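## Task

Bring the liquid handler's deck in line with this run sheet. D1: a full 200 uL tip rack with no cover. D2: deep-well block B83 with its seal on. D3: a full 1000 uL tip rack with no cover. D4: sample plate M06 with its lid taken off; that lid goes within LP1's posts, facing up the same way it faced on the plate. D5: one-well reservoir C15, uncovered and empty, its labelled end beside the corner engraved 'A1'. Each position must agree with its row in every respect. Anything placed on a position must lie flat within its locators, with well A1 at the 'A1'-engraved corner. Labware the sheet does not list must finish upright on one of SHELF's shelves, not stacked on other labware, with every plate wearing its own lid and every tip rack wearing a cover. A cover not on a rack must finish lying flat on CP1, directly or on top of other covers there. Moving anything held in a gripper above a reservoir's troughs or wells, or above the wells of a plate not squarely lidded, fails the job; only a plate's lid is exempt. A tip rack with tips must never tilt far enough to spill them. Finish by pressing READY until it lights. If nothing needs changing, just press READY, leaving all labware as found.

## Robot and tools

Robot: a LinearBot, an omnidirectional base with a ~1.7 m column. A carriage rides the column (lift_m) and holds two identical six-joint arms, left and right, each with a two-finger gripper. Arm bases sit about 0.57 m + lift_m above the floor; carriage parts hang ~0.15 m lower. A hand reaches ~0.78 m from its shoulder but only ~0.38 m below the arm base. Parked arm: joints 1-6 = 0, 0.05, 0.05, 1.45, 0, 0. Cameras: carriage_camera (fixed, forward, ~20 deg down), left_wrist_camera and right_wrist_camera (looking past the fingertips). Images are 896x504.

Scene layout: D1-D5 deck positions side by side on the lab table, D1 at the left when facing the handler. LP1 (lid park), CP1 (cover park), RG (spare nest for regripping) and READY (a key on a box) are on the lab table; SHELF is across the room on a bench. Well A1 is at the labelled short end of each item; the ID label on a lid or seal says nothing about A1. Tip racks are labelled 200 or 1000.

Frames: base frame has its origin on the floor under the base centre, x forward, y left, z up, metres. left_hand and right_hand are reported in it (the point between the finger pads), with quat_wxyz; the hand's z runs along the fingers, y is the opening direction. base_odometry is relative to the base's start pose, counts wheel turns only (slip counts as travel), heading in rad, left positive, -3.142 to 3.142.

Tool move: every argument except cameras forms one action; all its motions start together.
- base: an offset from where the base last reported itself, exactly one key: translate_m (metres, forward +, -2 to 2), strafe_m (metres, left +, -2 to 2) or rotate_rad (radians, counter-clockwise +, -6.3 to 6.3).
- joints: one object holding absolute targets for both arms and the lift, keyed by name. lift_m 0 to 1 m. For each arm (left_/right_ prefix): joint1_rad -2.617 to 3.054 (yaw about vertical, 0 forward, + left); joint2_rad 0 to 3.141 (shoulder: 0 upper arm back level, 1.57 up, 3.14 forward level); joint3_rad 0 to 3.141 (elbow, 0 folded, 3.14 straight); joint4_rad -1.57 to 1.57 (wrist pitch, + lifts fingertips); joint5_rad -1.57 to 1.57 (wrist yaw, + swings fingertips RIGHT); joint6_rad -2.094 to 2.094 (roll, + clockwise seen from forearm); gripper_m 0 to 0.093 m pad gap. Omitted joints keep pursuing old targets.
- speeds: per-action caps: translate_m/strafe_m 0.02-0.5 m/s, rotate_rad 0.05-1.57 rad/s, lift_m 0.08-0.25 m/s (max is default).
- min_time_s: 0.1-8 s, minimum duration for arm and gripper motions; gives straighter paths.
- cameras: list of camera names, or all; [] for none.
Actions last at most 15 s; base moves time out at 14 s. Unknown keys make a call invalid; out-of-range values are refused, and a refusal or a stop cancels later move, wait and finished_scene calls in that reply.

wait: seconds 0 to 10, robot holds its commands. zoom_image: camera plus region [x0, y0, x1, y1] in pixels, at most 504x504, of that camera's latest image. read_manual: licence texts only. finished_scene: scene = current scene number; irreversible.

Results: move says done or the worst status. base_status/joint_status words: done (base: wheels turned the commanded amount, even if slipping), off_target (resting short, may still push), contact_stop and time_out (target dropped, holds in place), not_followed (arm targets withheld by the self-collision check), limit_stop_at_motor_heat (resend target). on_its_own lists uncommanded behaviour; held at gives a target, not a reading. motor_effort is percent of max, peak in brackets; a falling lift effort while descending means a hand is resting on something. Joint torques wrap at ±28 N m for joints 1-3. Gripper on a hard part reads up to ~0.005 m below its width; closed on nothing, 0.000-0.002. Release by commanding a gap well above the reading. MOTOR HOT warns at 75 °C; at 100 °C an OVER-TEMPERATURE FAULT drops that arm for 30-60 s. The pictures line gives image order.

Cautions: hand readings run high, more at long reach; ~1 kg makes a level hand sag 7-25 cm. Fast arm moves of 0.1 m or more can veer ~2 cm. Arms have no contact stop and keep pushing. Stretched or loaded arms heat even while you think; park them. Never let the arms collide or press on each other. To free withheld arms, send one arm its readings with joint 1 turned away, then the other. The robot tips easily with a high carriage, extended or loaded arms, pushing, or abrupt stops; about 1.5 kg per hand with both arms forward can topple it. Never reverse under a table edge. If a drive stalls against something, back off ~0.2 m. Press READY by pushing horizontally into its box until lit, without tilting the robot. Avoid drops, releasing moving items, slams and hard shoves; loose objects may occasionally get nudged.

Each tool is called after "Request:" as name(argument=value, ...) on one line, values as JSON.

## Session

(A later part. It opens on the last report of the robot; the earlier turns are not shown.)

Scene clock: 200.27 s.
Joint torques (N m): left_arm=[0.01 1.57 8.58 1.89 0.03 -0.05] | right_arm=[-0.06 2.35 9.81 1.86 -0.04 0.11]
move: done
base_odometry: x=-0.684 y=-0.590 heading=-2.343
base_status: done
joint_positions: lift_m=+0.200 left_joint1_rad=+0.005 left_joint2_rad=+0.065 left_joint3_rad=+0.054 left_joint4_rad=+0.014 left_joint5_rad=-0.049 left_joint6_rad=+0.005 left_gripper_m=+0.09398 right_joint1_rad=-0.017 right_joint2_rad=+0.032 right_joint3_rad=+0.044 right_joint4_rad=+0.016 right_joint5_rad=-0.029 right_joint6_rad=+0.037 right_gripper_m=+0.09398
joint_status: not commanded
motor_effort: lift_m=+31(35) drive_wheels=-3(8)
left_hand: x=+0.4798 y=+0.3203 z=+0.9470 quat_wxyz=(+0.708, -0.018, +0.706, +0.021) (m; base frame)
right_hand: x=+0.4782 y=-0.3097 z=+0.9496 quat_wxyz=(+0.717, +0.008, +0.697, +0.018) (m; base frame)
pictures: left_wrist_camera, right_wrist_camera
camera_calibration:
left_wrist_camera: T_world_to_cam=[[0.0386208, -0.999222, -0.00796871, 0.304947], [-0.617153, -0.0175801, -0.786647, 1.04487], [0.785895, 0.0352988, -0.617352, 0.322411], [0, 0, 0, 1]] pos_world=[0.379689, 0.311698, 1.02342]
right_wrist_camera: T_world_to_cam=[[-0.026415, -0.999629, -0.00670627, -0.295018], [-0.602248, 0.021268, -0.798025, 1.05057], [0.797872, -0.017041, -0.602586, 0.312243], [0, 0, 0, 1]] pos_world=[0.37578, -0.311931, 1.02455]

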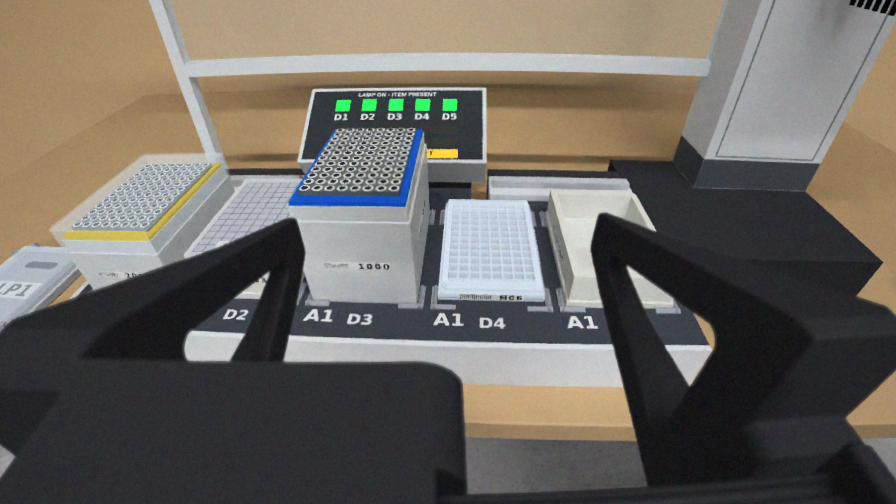

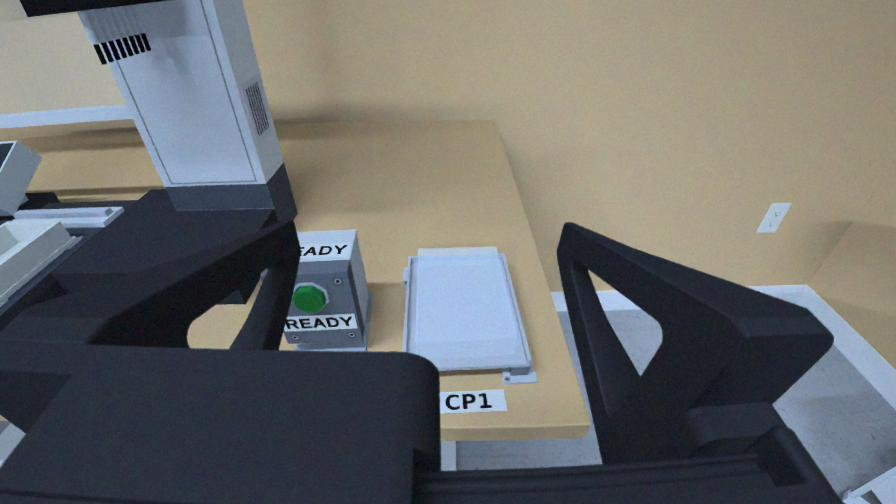

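Request:
zoom_image(camera="left_wrist_camera", region=[530, 170, 700, 320])

Request:
move(base={"strafe_m": -0.12}, cameras=["left_wrist_camera", "right_wrist_camera"])

Request:
zoom_image(camera="left_wrist_camera", region=[330, 150, 630, 370])

Request:
zoom_image(camera="right_wrist_camera", region=[150, 200, 450, 420])

Scaled by 2.965.

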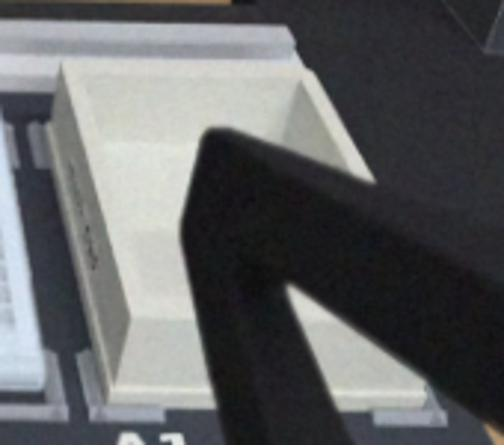

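Scene clock: 206.37 s.
Joint torques (N m): left_arm=[-0.02 1.55 8.59 1.89 0.02 -0.04] | right_arm=[-0.08 2.33 9.73 1.83 -0.06 0.11]
move: done
base_odometry: x=-0.770 y=-0.506 heading=-2.343
base_status: done
joint_positions: lift_m=+0.200 left_joint1_rad=+0.005 left_joint2_rad=+0.065 left_joint3_rad=+0.054 left_joint4_rad=+0.014 left_joint5_rad=-0.049 left_joint6_rad=+0.005 left_gripper_m=+0.09398 right_joint1_rad=-0.017 right_joint2_rad=+0.032 right_joint3_rad=+0.044 right_joint4_rad=+0.015 right_joint5_rad=-0.029 right_joint6_rad=+0.037 right_gripper_m=+0.09398
joint_status: not commanded
motor_effort: lift_m=+31(34) drive_wheels=-2(8)
left_hand: x=+0.4798 y=+0.3203 z=+0.9469 quat_wxyz=(+0.708, -0.018, +0.706, +0.021) (m; base frame)
right_hand: x=+0.4782 y=-0.3097 z=+0.9494 quat_wxyz=(+0.716, +0.009, +0.698, +0.017) (m; base frame)
pictures: left_wrist_camera, right_wrist_camera
camera_calibration:
left_wrist_camera: T_world_to_cam=[[0.0386177, -0.999222, -0.00798149, 0.30496], [-0.617453, -0.0175816, -0.786411, 1.04472], [0.785659, 0.0352976, -0.617652, 0.32275], [0, 0, 0, 1]] pos_world=[0.379718, 0.311698, 1.02336]
right_wrist_camera: T_world_to_cam=[[-0.0268013, -0.999618, -0.00670892, -0.294894], [-0.602849, 0.0215161, -0.797565, 1.05035], [0.797405, -0.0173313, -0.603195, 0.312835], [0, 0, 0, 1]] pos_world=[0.375842, -0.311959, 1.02444]

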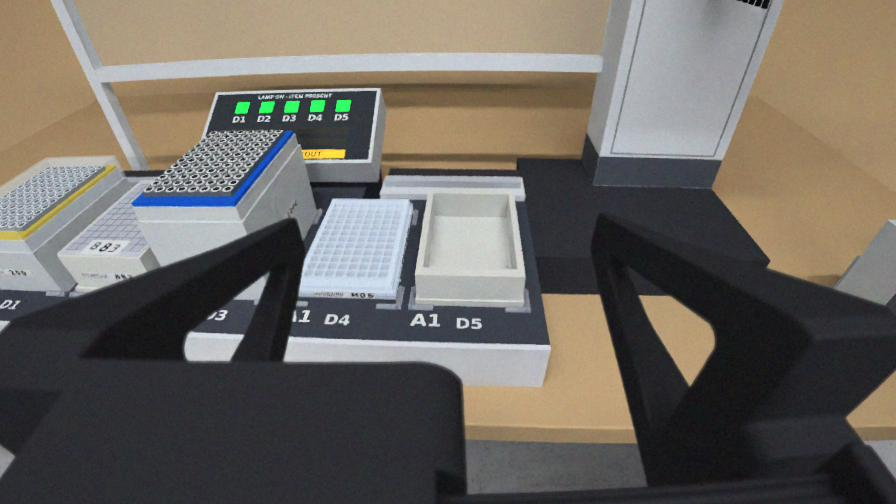

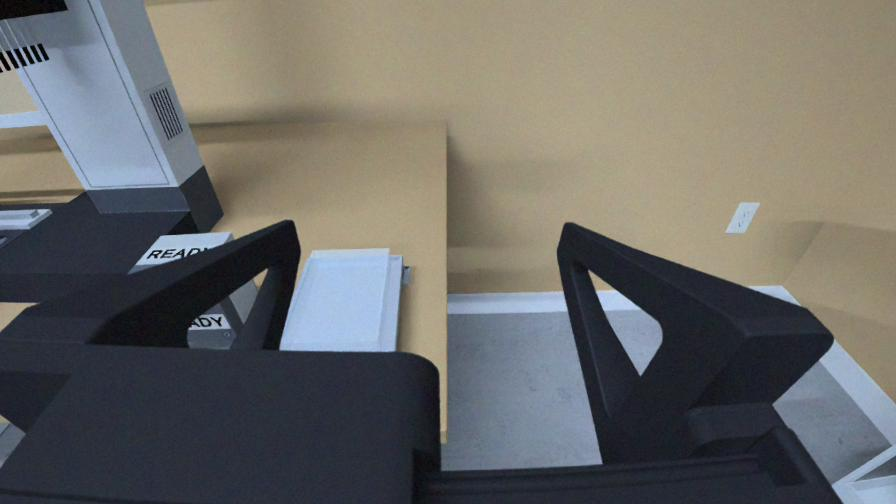

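Scaled by 1.680.

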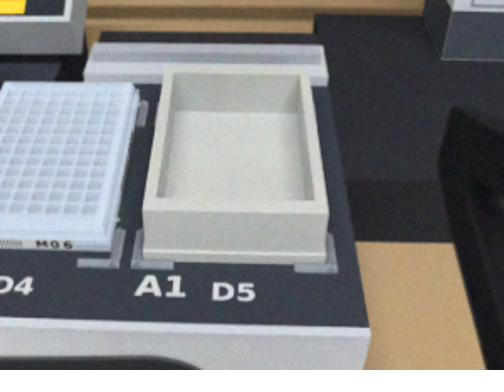

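Scaled by 1.680.

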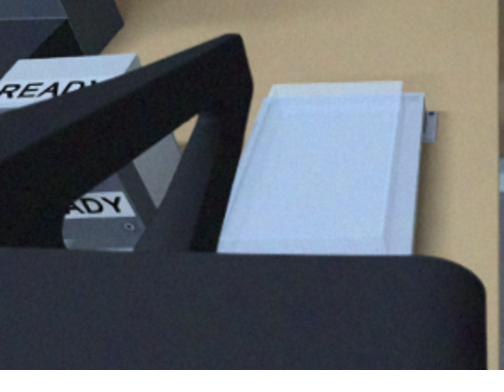

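Request:
move(base={"strafe_m": 0.63}, cameras=["left_wrist_camera", "right_wrist_camera"])

Request:
zoom_image(camera="left_wrist_camera", region=[320, 200, 620, 420])

Request:
zoom_image(camera="right_wrist_camera", region=[280, 150, 560, 370])

Scene clock: 222.37 s.
Joint torques (N m): left_arm=[-0.02 1.57 8.57 1.91 0.03 -0.04] | right_arm=[-0.06 2.33 9.81 1.87 -0.03 0.11]
move: done
base_odometry: x=-0.319 y=-0.945 heading=-2.342
base_status: done
joint_positions: lift_m=+0.200 left_joint1_rad=+0.005 left_joint2_rad=+0.065 left_joint3_rad=+0.054 left_joint4_rad=+0.013 left_joint5_rad=-0.049 left_joint6_rad=+0.005 left_gripper_m=+0.09398 right_joint1_rad=-0.017 right_joint2_rad=+0.032 right_joint3_rad=+0.044 right_joint4_rad=+0.014 right_joint5_rad=-0.029 right_joint6_rad=+0.037 right_gripper_m=+0.09398
joint_status: not commanded
motor_effort: lift_m=+31(33) drive_wheels=-3(10)
left_hand: x=+0.4798 y=+0.3203 z=+0.9466 quat_wxyz=(+0.708, -0.018, +0.706, +0.021) (m; base frame)
right_hand: x=+0.4782 y=-0.3097 z=+0.9491 quat_wxyz=(+0.716, +0.009, +0.698, +0.017) (m; base frame)
pictures: left_wrist_camera, right_wrist_camera
camera_calibration:
left_wrist_camera: T_world_to_cam=[[0.0386086, -0.999222, -0.00801985, 0.304999], [-0.618353, -0.0175862, -0.785704, 1.04426], [0.784952, 0.035294, -0.618551, 0.323767], [0, 0, 0, 1]] pos_world=[0.379807, 0.311699, 1.02319]
right_wrist_camera: T_world_to_cam=[[-0.0268089, -0.999618, -0.00669721, -0.294903], [-0.603761, 0.0215312, -0.796875, 1.04992], [0.796715, -0.0173198, -0.604107, 0.31386], [0, 0, 0, 1]] pos_world=[0.375935, -0.311961, 1.02428]

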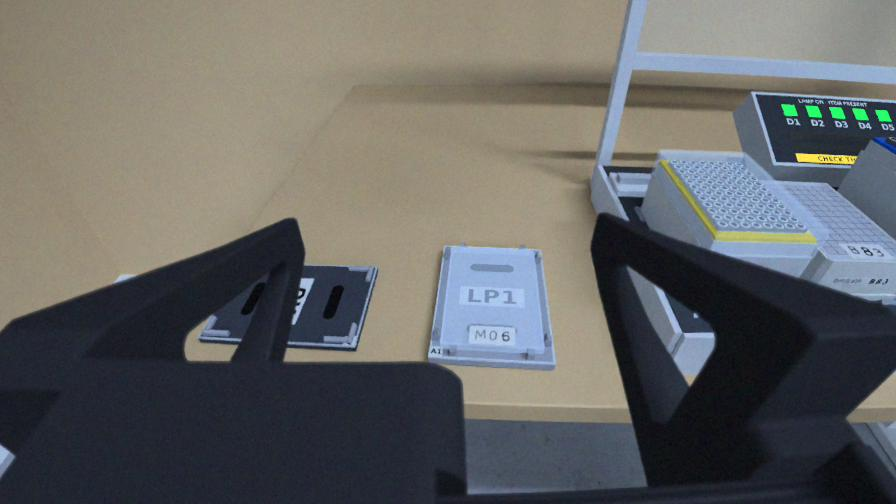

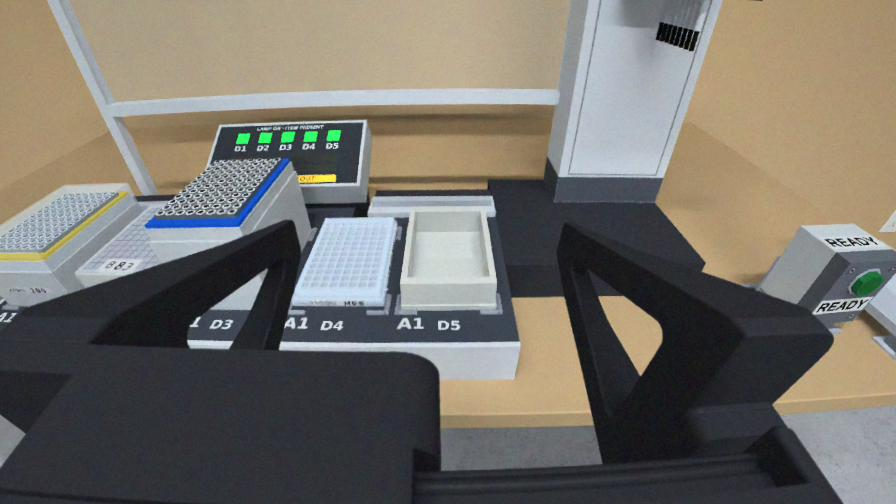

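Scaled by 1.680.

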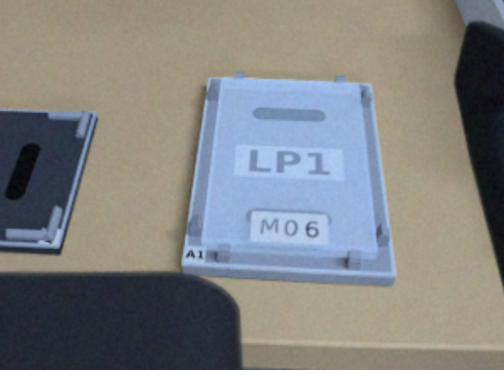

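Scaled by 1.800.

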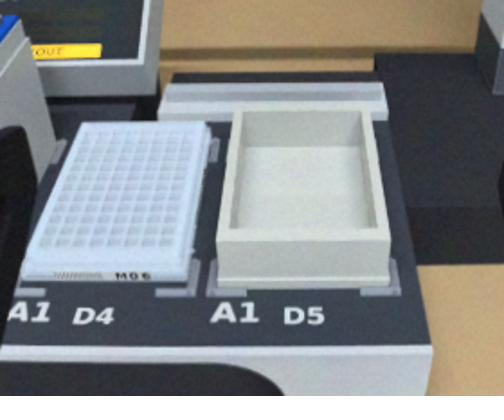

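Request:
move(base={"strafe_m": -0.24}, joints={"lift_m": 0.32}, cameras=[])

Request:
move(base={"translate_m": 0.15}, cameras=["left_wrist_camera", "right_wrist_camera"])

Request:
zoom_image(camera="left_wrist_camera", region=[330, 150, 570, 390])

Scene clock: 234.97 s.
Joint torques (N m): left_arm=[-0.03 1.55 8.57 2 0.04 -0.04] | right_arm=[-0.08 2.33 9.81 1.98 -0.1 0.11]
move: done
base_odometry: x=-0.491 y=-0.778 heading=-2.343
base_status: done
joint_positions: lift_m=+0.320 left_joint1_rad=+0.005 left_joint2_rad=+0.065 left_joint3_rad=+0.054 left_joint4_rad=+0.003 left_joint5_rad=-0.049 left_joint6_rad=+0.005 left_gripper_m=+0.09398 right_joint1_rad=-0.017 right_joint2_rad=+0.032 right_joint3_rad=+0.044 right_joint4_rad=+0.003 right_joint5_rad=-0.029 right_joint6_rad=+0.037 right_gripper_m=+0.09398
joint_status: all done
motor_effort: lift_m=+32(44) drive_wheels=-2(10)
left_hand: x=+0.4798 y=+0.3203 z=+1.0641 quat_wxyz=(+0.704, -0.017, +0.709, +0.021) (m; base frame)
right_hand: x=+0.4783 y=-0.3097 z=+1.0662 quat_wxyz=(+0.712, +0.009, +0.702, +0.017) (m; base frame)
pictures: none
No camera images: "cameras" was empty.

Scene clock: 236.87 s.
Joint torques (N m): left_arm=[-0.01 1.58 8.57 2 0.03 -0.04] | right_arm=[-0.08 2.32 9.81 1.96 -0.06 0.11]
move: done
base_odometry: x=-0.595 y=-0.885 heading=-2.343
base_status: done
joint_positions: lift_m=+0.320 left_joint1_rad=+0.005 left_joint2_rad=+0.065 left_joint3_rad=+0.054 left_joint4_rad=+0.003 left_joint5_rad=-0.049 left_joint6_rad=+0.005 left_gripper_m=+0.09398 right_joint1_rad=-0.017 right_joint2_rad=+0.032 right_joint3_rad=+0.044 right_joint4_rad=+0.003 right_joint5_rad=-0.029 right_joint6_rad=+0.037 right_gripper_m=+0.09398
joint_status: not commanded
motor_effort: lift_m=+31(37) drive_wheels=-3(10)
left_hand: x=+0.4798 y=+0.3203 z=+1.0641 quat_wxyz=(+0.704, -0.017, +0.709, +0.021) (m; base frame)
right_hand: x=+0.4783 y=-0.3097 z=+1.0662 quat_wxyz=(+0.712, +0.009, +0.702, +0.017) (m; base frame)
pictures: left_wrist_camera, right_wrist_camera
camera_calibration:
left_wrist_camera: T_world_to_cam=[[0.0385337, -0.999223, -0.00832629, 0.306303], [-0.62552, -0.0176228, -0.780009, 1.13392], [0.779256, 0.0352649, -0.625713, 0.406776], [0, 0, 0, 1]] pos_world=[0.380507, 0.311703, 1.14155]
right_wrist_camera: T_world_to_cam=[[-0.0268799, -0.999617, -0.0065875, -0.294201], [-0.612237, 0.0216718, -0.790377, 1.1404], [0.790218, -0.0172121, -0.612585, 0.396715], [0, 0, 0, 1]] pos_world=[0.376796, -0.311975, 1.14243]

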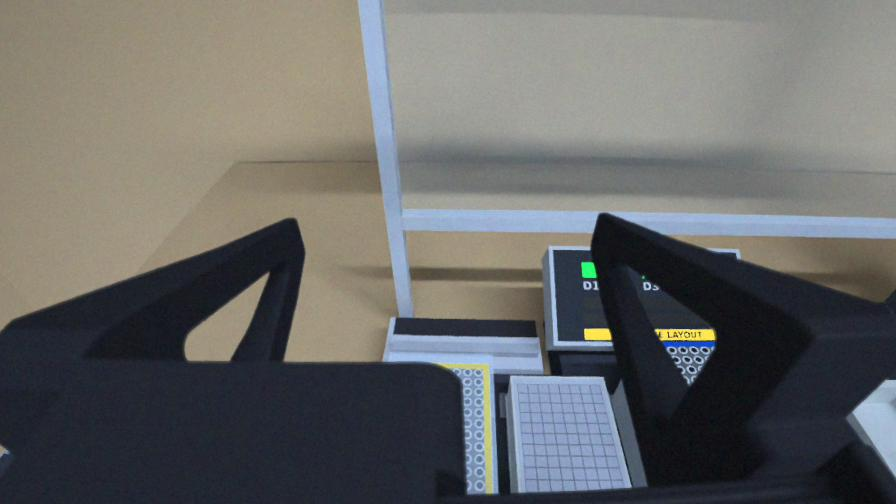

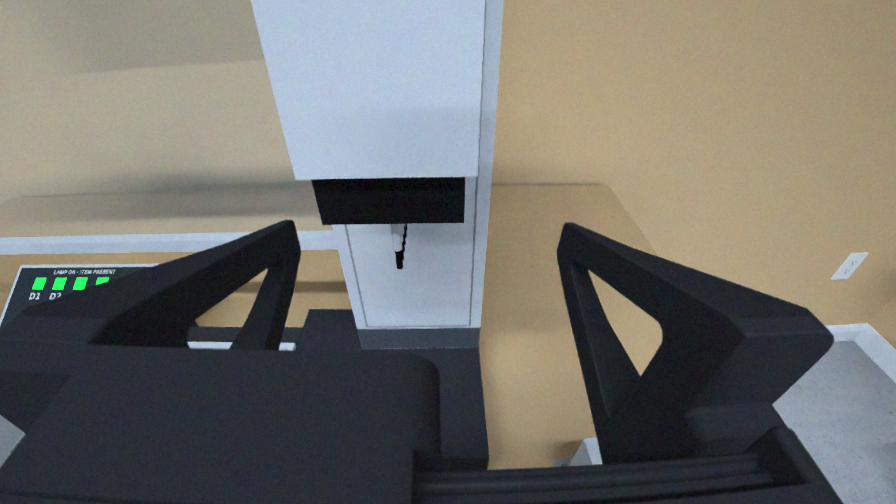

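Scaled by 2.100.

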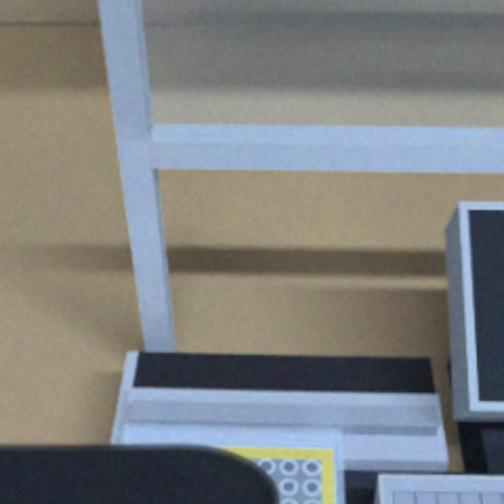

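Request:
move(joints={"lift_m": 0.4, "left_joint4_rad": -0.5, "right_joint4_rad": -0.5}, cameras=["left_wrist_camera", "right_wrist_camera"])

Request:
zoom_image(camera="left_wrist_camera", region=[380, 100, 680, 350])

Scene clock: 242.17 s.
Joint torques (N m): left_arm=[-0.03 1.31 8.4 2.12 0.03 -0.04] | right_arm=[-0.08 2.1 9.55 2.12 -0.06 0.11]
move: not_followed
base_odometry: x=-0.595 y=-0.885 heading=-2.343
base_status: not commanded
joint_positions: lift_m=+0.400 left_joint1_rad=+0.005 left_joint2_rad=+0.066 left_joint3_rad=+0.054 left_joint4_rad=-0.176 left_joint5_rad=-0.049 left_joint6_rad=+0.005 left_gripper_m=+0.09398 right_joint1_rad=-0.017 right_joint2_rad=+0.033 right_joint3_rad=+0.042 right_joint4_rad=-0.177 right_joint5_rad=-0.029 right_joint6_rad=+0.037 right_gripper_m=+0.09398
joint_status: left_joint4_rad not_followed (moved -0.180 of -0.503); right_joint4_rad not_followed (moved -0.180 of -0.503); the others done
motor_effort: lift_m=+36(44) drive_wheels=-2(4)
left_hand: x=+0.4756 y=+0.3202 z=+1.0995 quat_wxyz=(+0.637, -0.016, +0.770, +0.022) (m; base frame)
right_hand: x=+0.4750 y=-0.3097 z=+1.1013 quat_wxyz=(+0.646, +0.011, +0.763, +0.018) (m; base frame)
pictures: left_wrist_camera, right_wrist_camera
joint command not followed: on one or more control steps a check withheld the commanded joint targets of the left arm, and it was not sent them on those steps. On the call's last step the targets were still withheld.
cause: the commanded joint targets, or the way to them, would bring two parts of the arm too close to each other (its upper arm (the part past joint 2) and its wrist (the part past joint 5), with the joints from left_joint3_rad to left_joint5_rad between them).
joint command not followed: on one or more control steps a check withheld the commanded joint targets of the right arm, and it was not sent them on those steps. On the call's last step the targets were still withheld.
cause: the commanded joint targets, or the way to them, would bring two parts of the arm too close to each other (its upper arm (the part past joint 2) and its wrist (the part past joint 5), with the joints from right_joint3_rad to right_joint5_rad between them).
camera_calibration:
left_wrist_camera: T_world_to_cam=[[0.0364805, -0.999233, -0.014227, 0.314206], [-0.756092, -0.0182892, -0.65421, 1.08292], [0.653448, 0.0346228, -0.756179, 0.635709], [0, 0, 0, 1]] pos_world=[0.39192, 0.311761, 1.19363]
right_wrist_camera: T_world_to_cam=[[-0.0278999, -0.9996, -0.00461791, -0.295683], [-0.744879, 0.0238707, -0.666772, 1.09372], [0.666615, -0.0151631, -0.745248, 0.626255], [0, 0, 0, 1]] pos_world=[0.388968, -0.312177, 1.19461]

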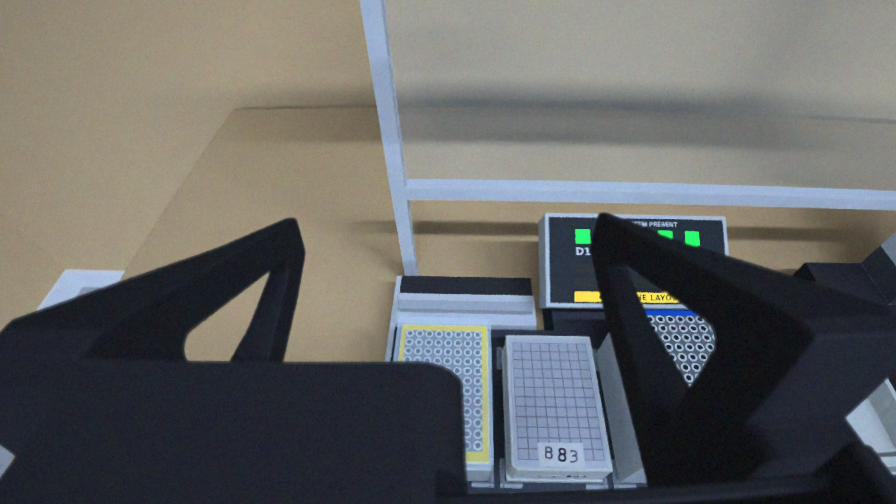

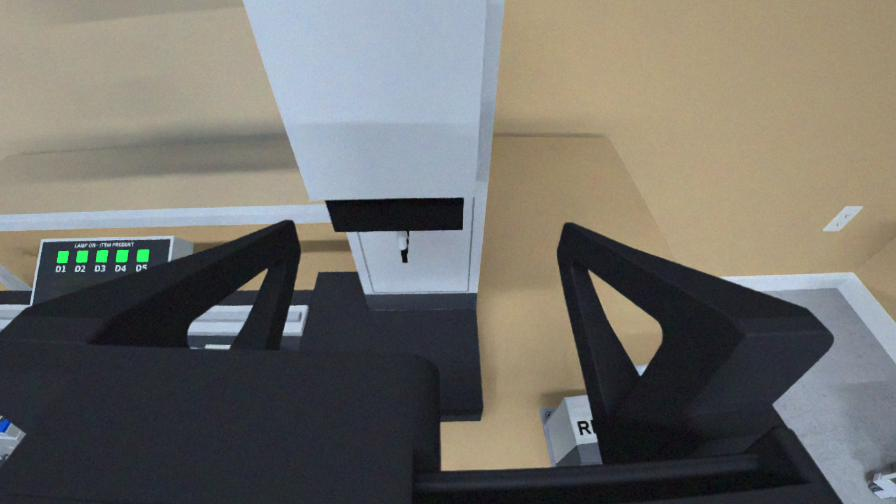

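Scaled by 1.680.

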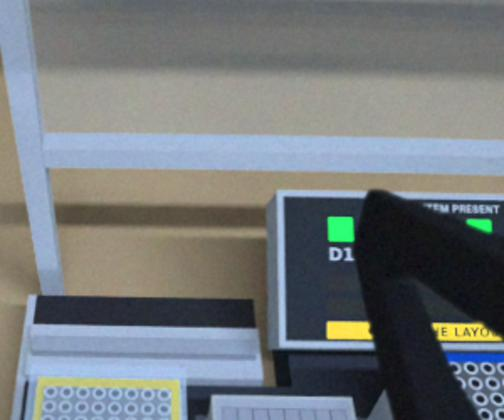

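Request:
move(base={"translate_m": -0.15}, joints={"lift_m": 0.22, "left_joint4_rad": 0.0, "right_joint4_rad": 0.0}, cameras=["left_wrist_camera"])

Request:
zoom_image(camera="left_wrist_camera", region=[680, 150, 896, 310])

Request:
move(base={"strafe_m": -0.12}, cameras=["left_wrist_camera"])

Request:
zoom_image(camera="left_wrist_camera", region=[580, 180, 700, 280])

Request:
zoom_image(camera="left_wrist_camera", region=[400, 110, 560, 230])

Scene clock: 264.27 s.
Joint torques (N m): left_arm=[-0.01 1.46 8.65 2.21 0.03 -0.04] | right_arm=[-0.06 2.28 9.95 2.18 -0.06 0.11]
move: done
base_odometry: x=-0.491 y=-0.777 heading=-2.343
base_status: done
joint_positions: lift_m=+0.220 left_joint1_rad=+0.005 left_joint2_rad=+0.066 left_joint3_rad=+0.054 left_joint4_rad=-0.015 left_joint5_rad=-0.049 left_joint6_rad=+0.005 left_gripper_m=+0.09398 right_joint1_rad=-0.017 right_joint2_rad=+0.033 right_joint3_rad=+0.042 right_joint4_rad=-0.019 right_joint5_rad=-0.029 right_joint6_rad=+0.037 right_gripper_m=+0.09398
joint_status: all done
motor_effort: lift_m=+29(33) drive_wheels=-2(10)
left_hand: x=+0.4798 y=+0.3203 z=+0.9592 quat_wxyz=(+0.697, -0.017, +0.717, +0.021) (m; base frame)
right_hand: x=+0.4784 y=-0.3097 z=+0.9603 quat_wxyz=(+0.704, +0.009, +0.710, +0.018) (m; base frame)
pictures: left_wrist_camera
held back during your reply time (left arm), on 90 control steps: two parts of the arm were too close to each other, or the arm's last command would have brought them too close.
held back during your reply time (right arm), on 90 control steps: two parts of the arm were too close to each other, or the arm's last command would have brought them too close.
led back after a hold (left arm): the arm was led back toward your command in small steps, so it may still be short of it.
led back after a hold (right arm): the arm was led back toward your command in small steps, so it may still be short of it.
joint command not followed: on one or more control steps a check withheld the commanded joint targets of the left arm, and it was not sent them on those steps.
cause: the commanded joint targets, or the way to them, would bring two parts of the arm too close to each other (its upper arm (the part past joint 2) and its wrist (the part past joint 5), with the joints from left_joint3_rad to left_joint5_rad between them).
joint command not followed: on one or more control steps a check withheld the commanded joint targets of the right arm, and it was not sent them on those steps.
cause: the commanded joint targets, or the way to them, would bring two parts of the arm too close to each other (its upper arm (the part past joint 2) and its wrist (the part past joint 5), with the joints from right_joint3_rad to right_joint5_rad between them).
camera_calibration:
left_wrist_camera: T_world_to_cam=[[0.0383551, -0.999224, -0.00901319, 0.306173], [-0.641454, -0.0177041, -0.766957, 1.04728], [0.766202, 0.0351983, -0.641635, 0.362659], [0, 0, 0, 1]] pos_world=[0.382166, 0.311711, 1.03867]

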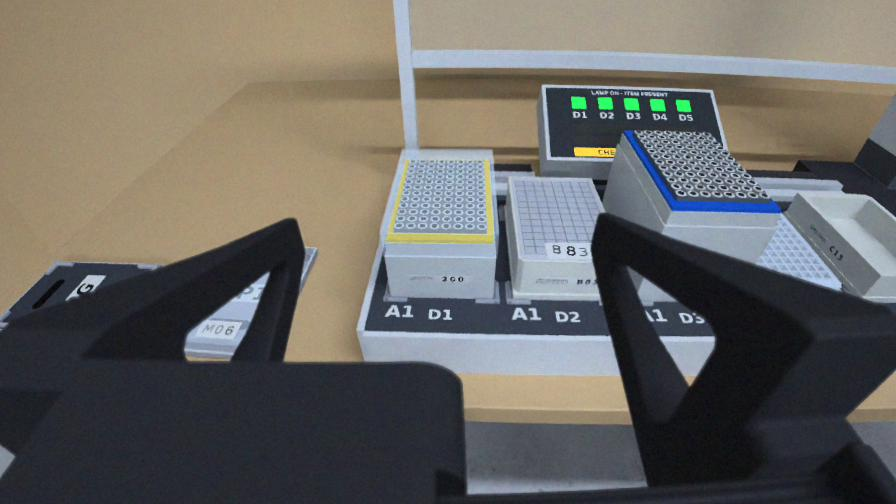

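Scaled by 2.333.

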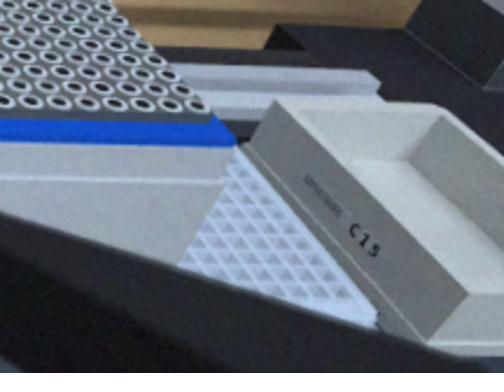

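Scene clock: 266.03 s.
Joint torques (N m): left_arm=[-0.02 1.44 8.66 2.21 0.03 -0.04] | right_arm=[-0.08 2.28 10 2.18 -0.05 0.11]
move: done
base_odometry: x=-0.577 y=-0.693 heading=-2.343
base_status: done
joint_positions: lift_m=+0.220 left_joint1_rad=+0.005 left_joint2_rad=+0.066 left_joint3_rad=+0.054 left_joint4_rad=-0.015 left_joint5_rad=-0.049 left_joint6_rad=+0.005 left_gripper_m=+0.09398 right_joint1_rad=-0.017 right_joint2_rad=+0.033 right_joint3_rad=+0.042 right_joint4_rad=-0.017 right_joint5_rad=-0.028 right_joint6_rad=+0.037 right_gripper_m=+0.09398
joint_status: not commanded
motor_effort: lift_m=+28(33) drive_wheels=-2(12)
left_hand: x=+0.4798 y=+0.3203 z=+0.9594 quat_wxyz=(+0.697, -0.017, +0.716, +0.021) (m; base frame)
right_hand: x=+0.4784 y=-0.3098 z=+0.9608 quat_wxyz=(+0.704, +0.009, +0.709, +0.017) (m; base frame)
pictures: left_wrist_camera
camera_calibration:
left_wrist_camera: T_world_to_cam=[[0.038362, -0.999223, -0.00898781, 0.306146], [-0.640869, -0.0177011, -0.767446, 1.04761], [0.766691, 0.0352008, -0.64105, 0.361978], [0, 0, 0, 1]] pos_world=[0.382111, 0.311711, 1.03878]

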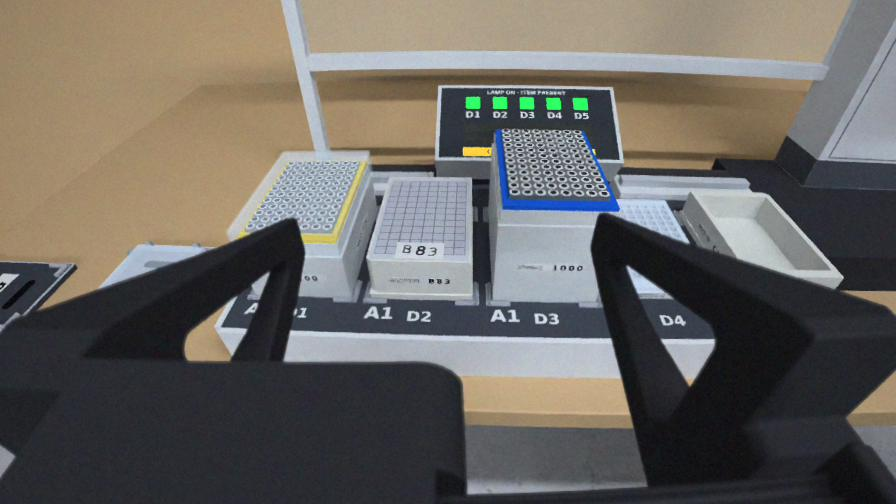

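Scaled by 4.200.

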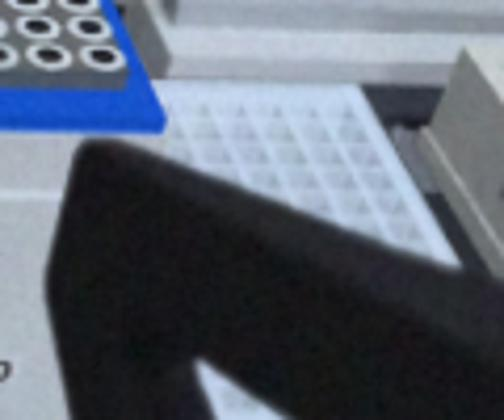

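Scaled by 3.150.

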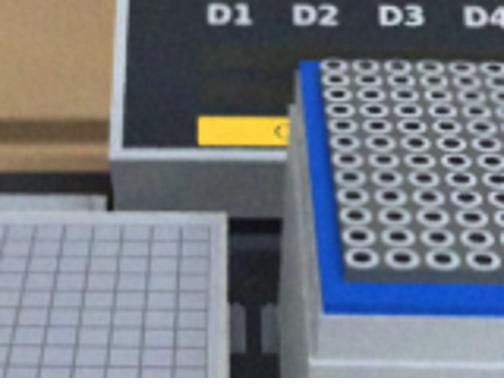

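Request:
zoom_image(camera="left_wrist_camera", region=[485, 120, 625, 215])

Request:
zoom_image(camera="left_wrist_camera", region=[225, 140, 385, 250])

Request:
zoom_image(camera="left_wrist_camera", region=[360, 170, 490, 310])

Scaled by 3.600.

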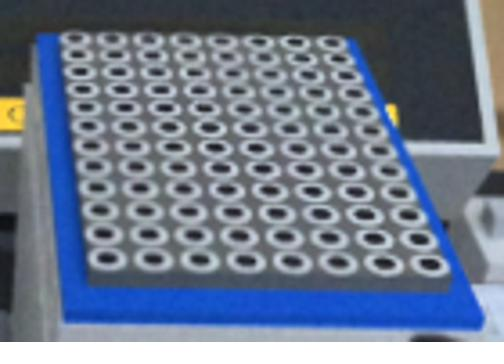

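Scaled by 3.150.

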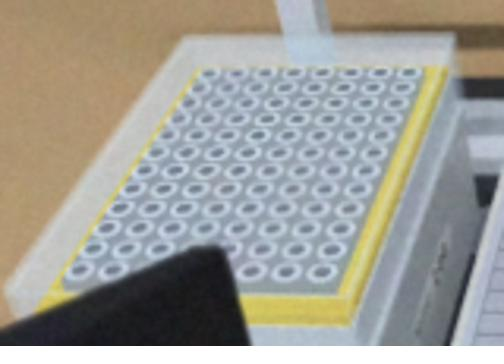

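Scaled by 3.600.

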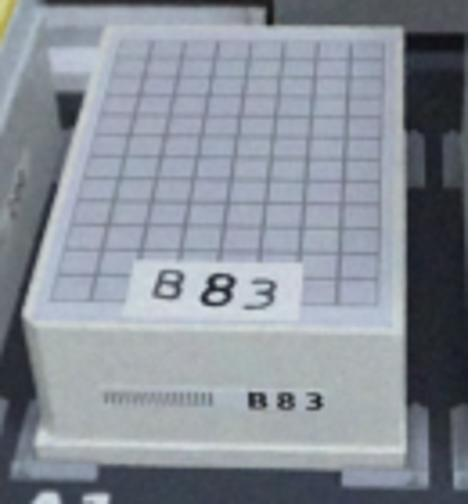

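Request:
move(base={"translate_m": -0.5}, joints={"lift_m": 0.3, "left_joint4_rad": 1.45, "right_joint4_rad": 1.45}, cameras=[])

Request:
move(base={"rotate_rad": 3.1416}, cameras=["carriage_camera"])

Scene clock: 292.83 s.
Joint torques (N m): left_arm=[-0.02 3.33 6.5 -0.11 0.06 -0.03] | right_arm=[-0.08 4.45 7.56 -0.01 -0.05 0.12]
move: done
base_odometry: x=-0.228 y=-0.335 heading=-2.343
base_status: done
joint_positions: lift_m=+0.300 left_joint1_rad=+0.005 left_joint2_rad=+0.066 left_joint3_rad=+0.054 left_joint4_rad=+1.439 left_joint5_rad=-0.049 left_joint6_rad=+0.005 left_gripper_m=+0.09398 right_joint1_rad=-0.017 right_joint2_rad=+0.033 right_joint3_rad=+0.042 right_joint4_rad=+1.437 right_joint5_rad=-0.028 right_joint6_rad=+0.037 right_gripper_m=+0.09398
joint_status: all done
motor_effort: lift_m=+34(43) drive_wheels=-2(8)
left_hand: x=+0.2694 y=+0.3192 z=+1.2887 quat_wxyz=(+0.997, -0.024, +0.072, +0.007) (m; base frame)
right_hand: x=+0.2631 y=-0.3062 z=+1.2860 quat_wxyz=(+0.998, -0.012, +0.062, +0.011) (m; base frame)
pictures: none
No camera images: "cameras" was empty.

Scene clock: 297.10 s.
Joint torques (N m): left_arm=[-0.03 3.33 6.53 -0.12 0.07 -0.03] | right_arm=[-0.08 4.44 7.56 -0.02 -0.05 0.12]
move: done
base_odometry: x=-0.228 y=-0.335 heading=+0.798
base_status: done
joint_positions: lift_m=+0.300 left_joint1_rad=+0.005 left_joint2_rad=+0.066 left_joint3_rad=+0.054 left_joint4_rad=+1.440 left_joint5_rad=-0.049 left_joint6_rad=+0.005 left_gripper_m=+0.09400 right_joint1_rad=-0.017 right_joint2_rad=+0.033 right_joint3_rad=+0.042 right_joint4_rad=+1.438 right_joint5_rad=-0.028 right_joint6_rad=+0.037 right_gripper_m=+0.09400
joint_status: not commanded
motor_effort: lift_m=+31(38) drive_wheels=+1(11)
left_hand: x=+0.2693 y=+0.3192 z=+1.2887 quat_wxyz=(+0.997, -0.024, +0.072, +0.007) (m; base frame)
right_hand: x=+0.2628 y=-0.3062 z=+1.2861 quat_wxyz=(+0.998, -0.012, +0.062, +0.011) (m; base frame)
pictures: carriage_camera
camera_calibration:
carriage_camera: T_world_to_cam=[[-0.0149295, -0.999707, -0.0190761, 0.0247581], [-0.307061, 0.0227403, -0.951418, 1.24604], [0.951573, -0.00834669, -0.307311, 0.272178], [0, 0, 0, 1]] pos_world=[0.123983, -0.00131271, 1.26962]

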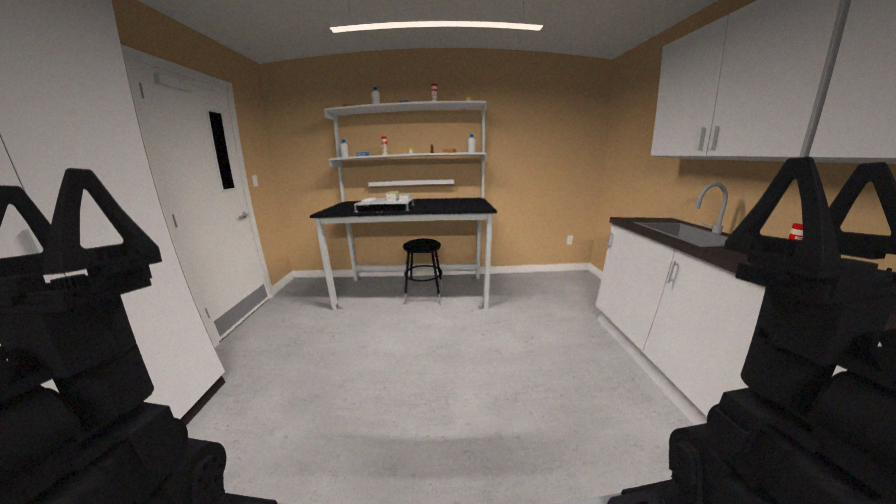

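Request:
move(base={"strafe_m": 0.45}, joints={"lift_m": 0.45}, cameras=[])

Request:
move(base={"translate_m": 1.2}, cameras=["carriage_camera"])

Request:
zoom_image(camera="carriage_camera", region=[320, 150, 560, 300])

Scene clock: 304.10 s.
Joint torques (N m): left_arm=[0.08 3.3 6.53 -0.12 0.06 -0.02] | right_arm=[-0.09 4.44 7.54 -0.02 -0.05 0.12]
move: done
base_odometry: x=-0.551 y=-0.022 heading=+0.799
base_status: done
joint_positions: lift_m=+0.450 left_joint1_rad=+0.005 left_joint2_rad=+0.066 left_joint3_rad=+0.054 left_joint4_rad=+1.440 left_joint5_rad=-0.049 left_joint6_rad=+0.005 left_gripper_m=+0.09400 right_joint1_rad=-0.017 right_joint2_rad=+0.033 right_joint3_rad=+0.042 right_joint4_rad=+1.438 right_joint5_rad=-0.029 right_joint6_rad=+0.037 right_gripper_m=+0.09400
joint_status: all done
motor_effort: lift_m=+36(42) drive_wheels=-5(12)
left_hand: x=+0.2691 y=+0.3192 z=+1.4387 quat_wxyz=(+0.997, -0.024, +0.071, +0.007) (m; base frame)
right_hand: x=+0.2627 y=-0.3062 z=+1.4361 quat_wxyz=(+0.998, -0.013, +0.062, +0.011) (m; base frame)
pictures: none
No camera images: "cameras" was empty.

Scene clock: 308.87 s.
Joint torques (N m): left_arm=[0.01 3.34 6.53 -0.17 0.06 -0.04] | right_arm=[-0.08 4.52 7.56 -0.02 -0.05 0.12]
move: done
base_odometry: x=+0.286 y=+0.839 heading=+0.800
base_status: done
joint_positions: lift_m=+0.450 left_joint1_rad=+0.005 left_joint2_rad=+0.066 left_joint3_rad=+0.054 left_joint4_rad=+1.442 left_joint5_rad=-0.049 left_joint6_rad=+0.005 left_gripper_m=+0.09400 right_joint1_rad=-0.017 right_joint2_rad=+0.033 right_joint3_rad=+0.042 right_joint4_rad=+1.440 right_joint5_rad=-0.029 right_joint6_rad=+0.037 right_gripper_m=+0.09400
joint_status: not commanded
motor_effort: lift_m=+31(38) drive_wheels=-4(10)
left_hand: x=+0.2688 y=+0.3192 z=+1.4388 quat_wxyz=(+0.997, -0.024, +0.070, +0.007) (m; base frame)
right_hand: x=+0.2623 y=-0.3062 z=+1.4362 quat_wxyz=(+0.998, -0.013, +0.061, +0.011) (m; base frame)
pictures: carriage_camera
camera_calibration:
carriage_camera: T_world_to_cam=[[-0.0149295, -0.999707, -0.0190761, 0.0276198], [-0.307061, 0.0227403, -0.951418, 1.38877], [0.951573, -0.00834669, -0.307311, 0.31828], [0, 0, 0, 1]] pos_world=[0.123983, -0.00131271, 1.41964]

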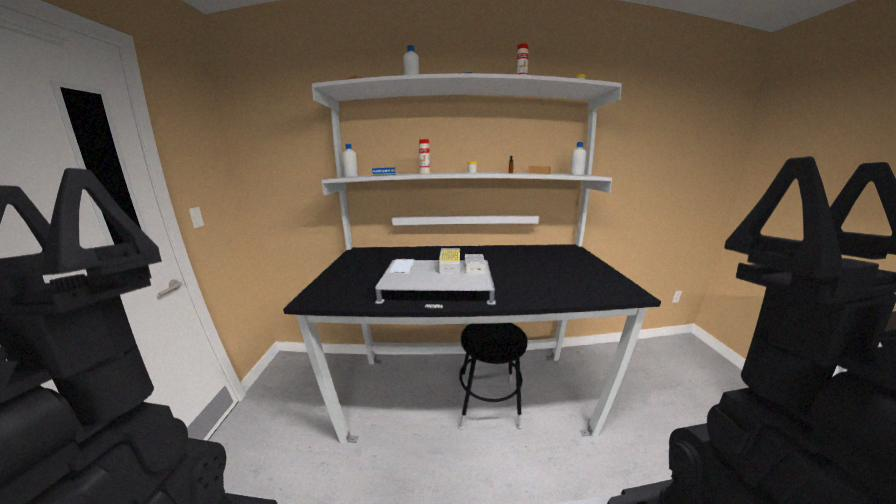

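Scaled by 2.100.

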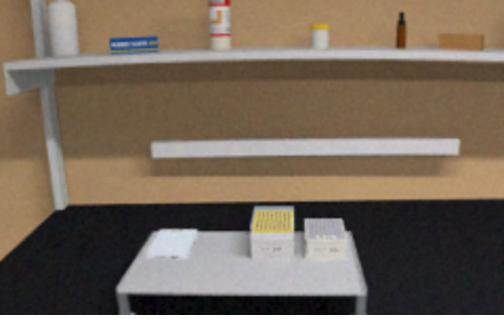

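Request:
move(base={"translate_m": 0.55}, joints={"left_joint4_rad": 0.0, "right_joint4_rad": 0.0}, cameras=["left_wrist_camera", "right_wrist_camera", "carriage_camera"])

Scene clock: 328.97 s.
Joint torques (N m): left_arm=[-0.01 1.4 8.62 1.89 0.03 -0.03] | right_arm=[-0.08 2.3 9.94 1.83 -0.06 0.11]
move: done
base_odometry: x=+0.669 y=+1.234 heading=+0.800
base_status: done
joint_positions: lift_m=+0.450 left_joint1_rad=+0.005 left_joint2_rad=+0.066 left_joint3_rad=+0.054 left_joint4_rad=+0.014 left_joint5_rad=-0.049 left_joint6_rad=+0.005 left_gripper_m=+0.09400 right_joint1_rad=-0.017 right_joint2_rad=+0.033 right_joint3_rad=+0.042 right_joint4_rad=+0.016 right_joint5_rad=-0.029 right_joint6_rad=+0.037 right_gripper_m=+0.09400
joint_status: all done
motor_effort: lift_m=+32(38) drive_wheels=-5(12)
left_hand: x=+0.4799 y=+0.3203 z=+1.1961 quat_wxyz=(+0.708, -0.018, +0.706, +0.021) (m; base frame)
right_hand: x=+0.4783 y=-0.3097 z=+1.1984 quat_wxyz=(+0.716, +0.009, +0.698, +0.017) (m; base frame)
pictures: carriage_camera, left_wrist_camera, right_wrist_camera
camera_calibration:
carriage_camera: T_world_to_cam=[[-0.0149295, -0.999707, -0.0190761, 0.0276198], [-0.307061, 0.0227403, -0.951418, 1.38877], [0.951573, -0.00834669, -0.307311, 0.31828], [0, 0, 0, 1]] pos_world=[0.123983, -0.00131271, 1.41964]
left_wrist_camera: T_world_to_cam=[[0.0386086, -0.999222, -0.00801985, 0.306995], [-0.618353, -0.0175862, -0.785704, 1.24035], [0.784952, 0.035294, -0.618551, 0.477973], [0, 0, 0, 1]] pos_world=[0.379936, 0.3117, 1.27266]
right_wrist_camera: T_world_to_cam=[[-0.0268089, -0.999618, -0.00669721, -0.293233], [-0.603761, 0.0215312, -0.796875, 1.24862], [0.796715, -0.0173198, -0.604107, 0.464346], [0, 0, 0, 1]] pos_world=[0.376058, -0.311963, 1.27355]

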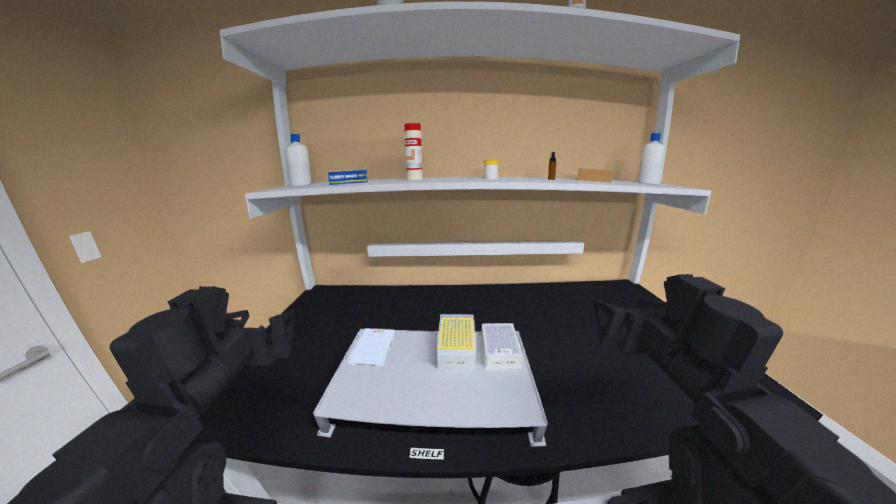

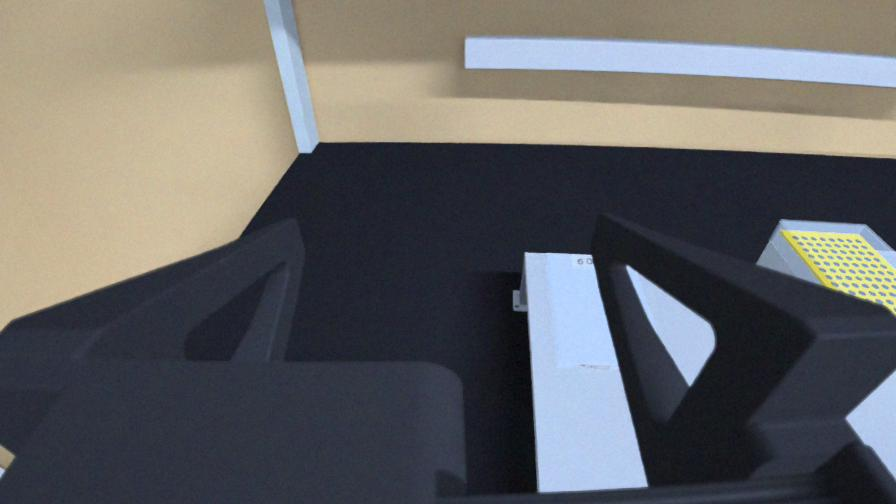

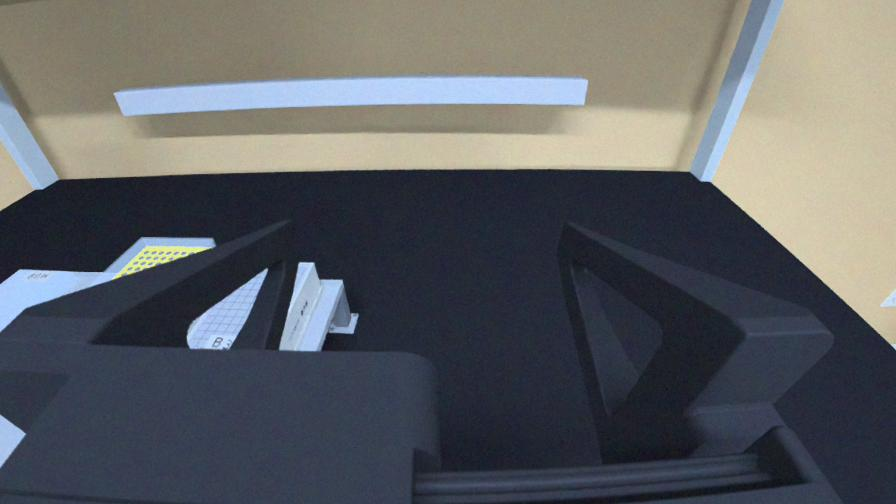

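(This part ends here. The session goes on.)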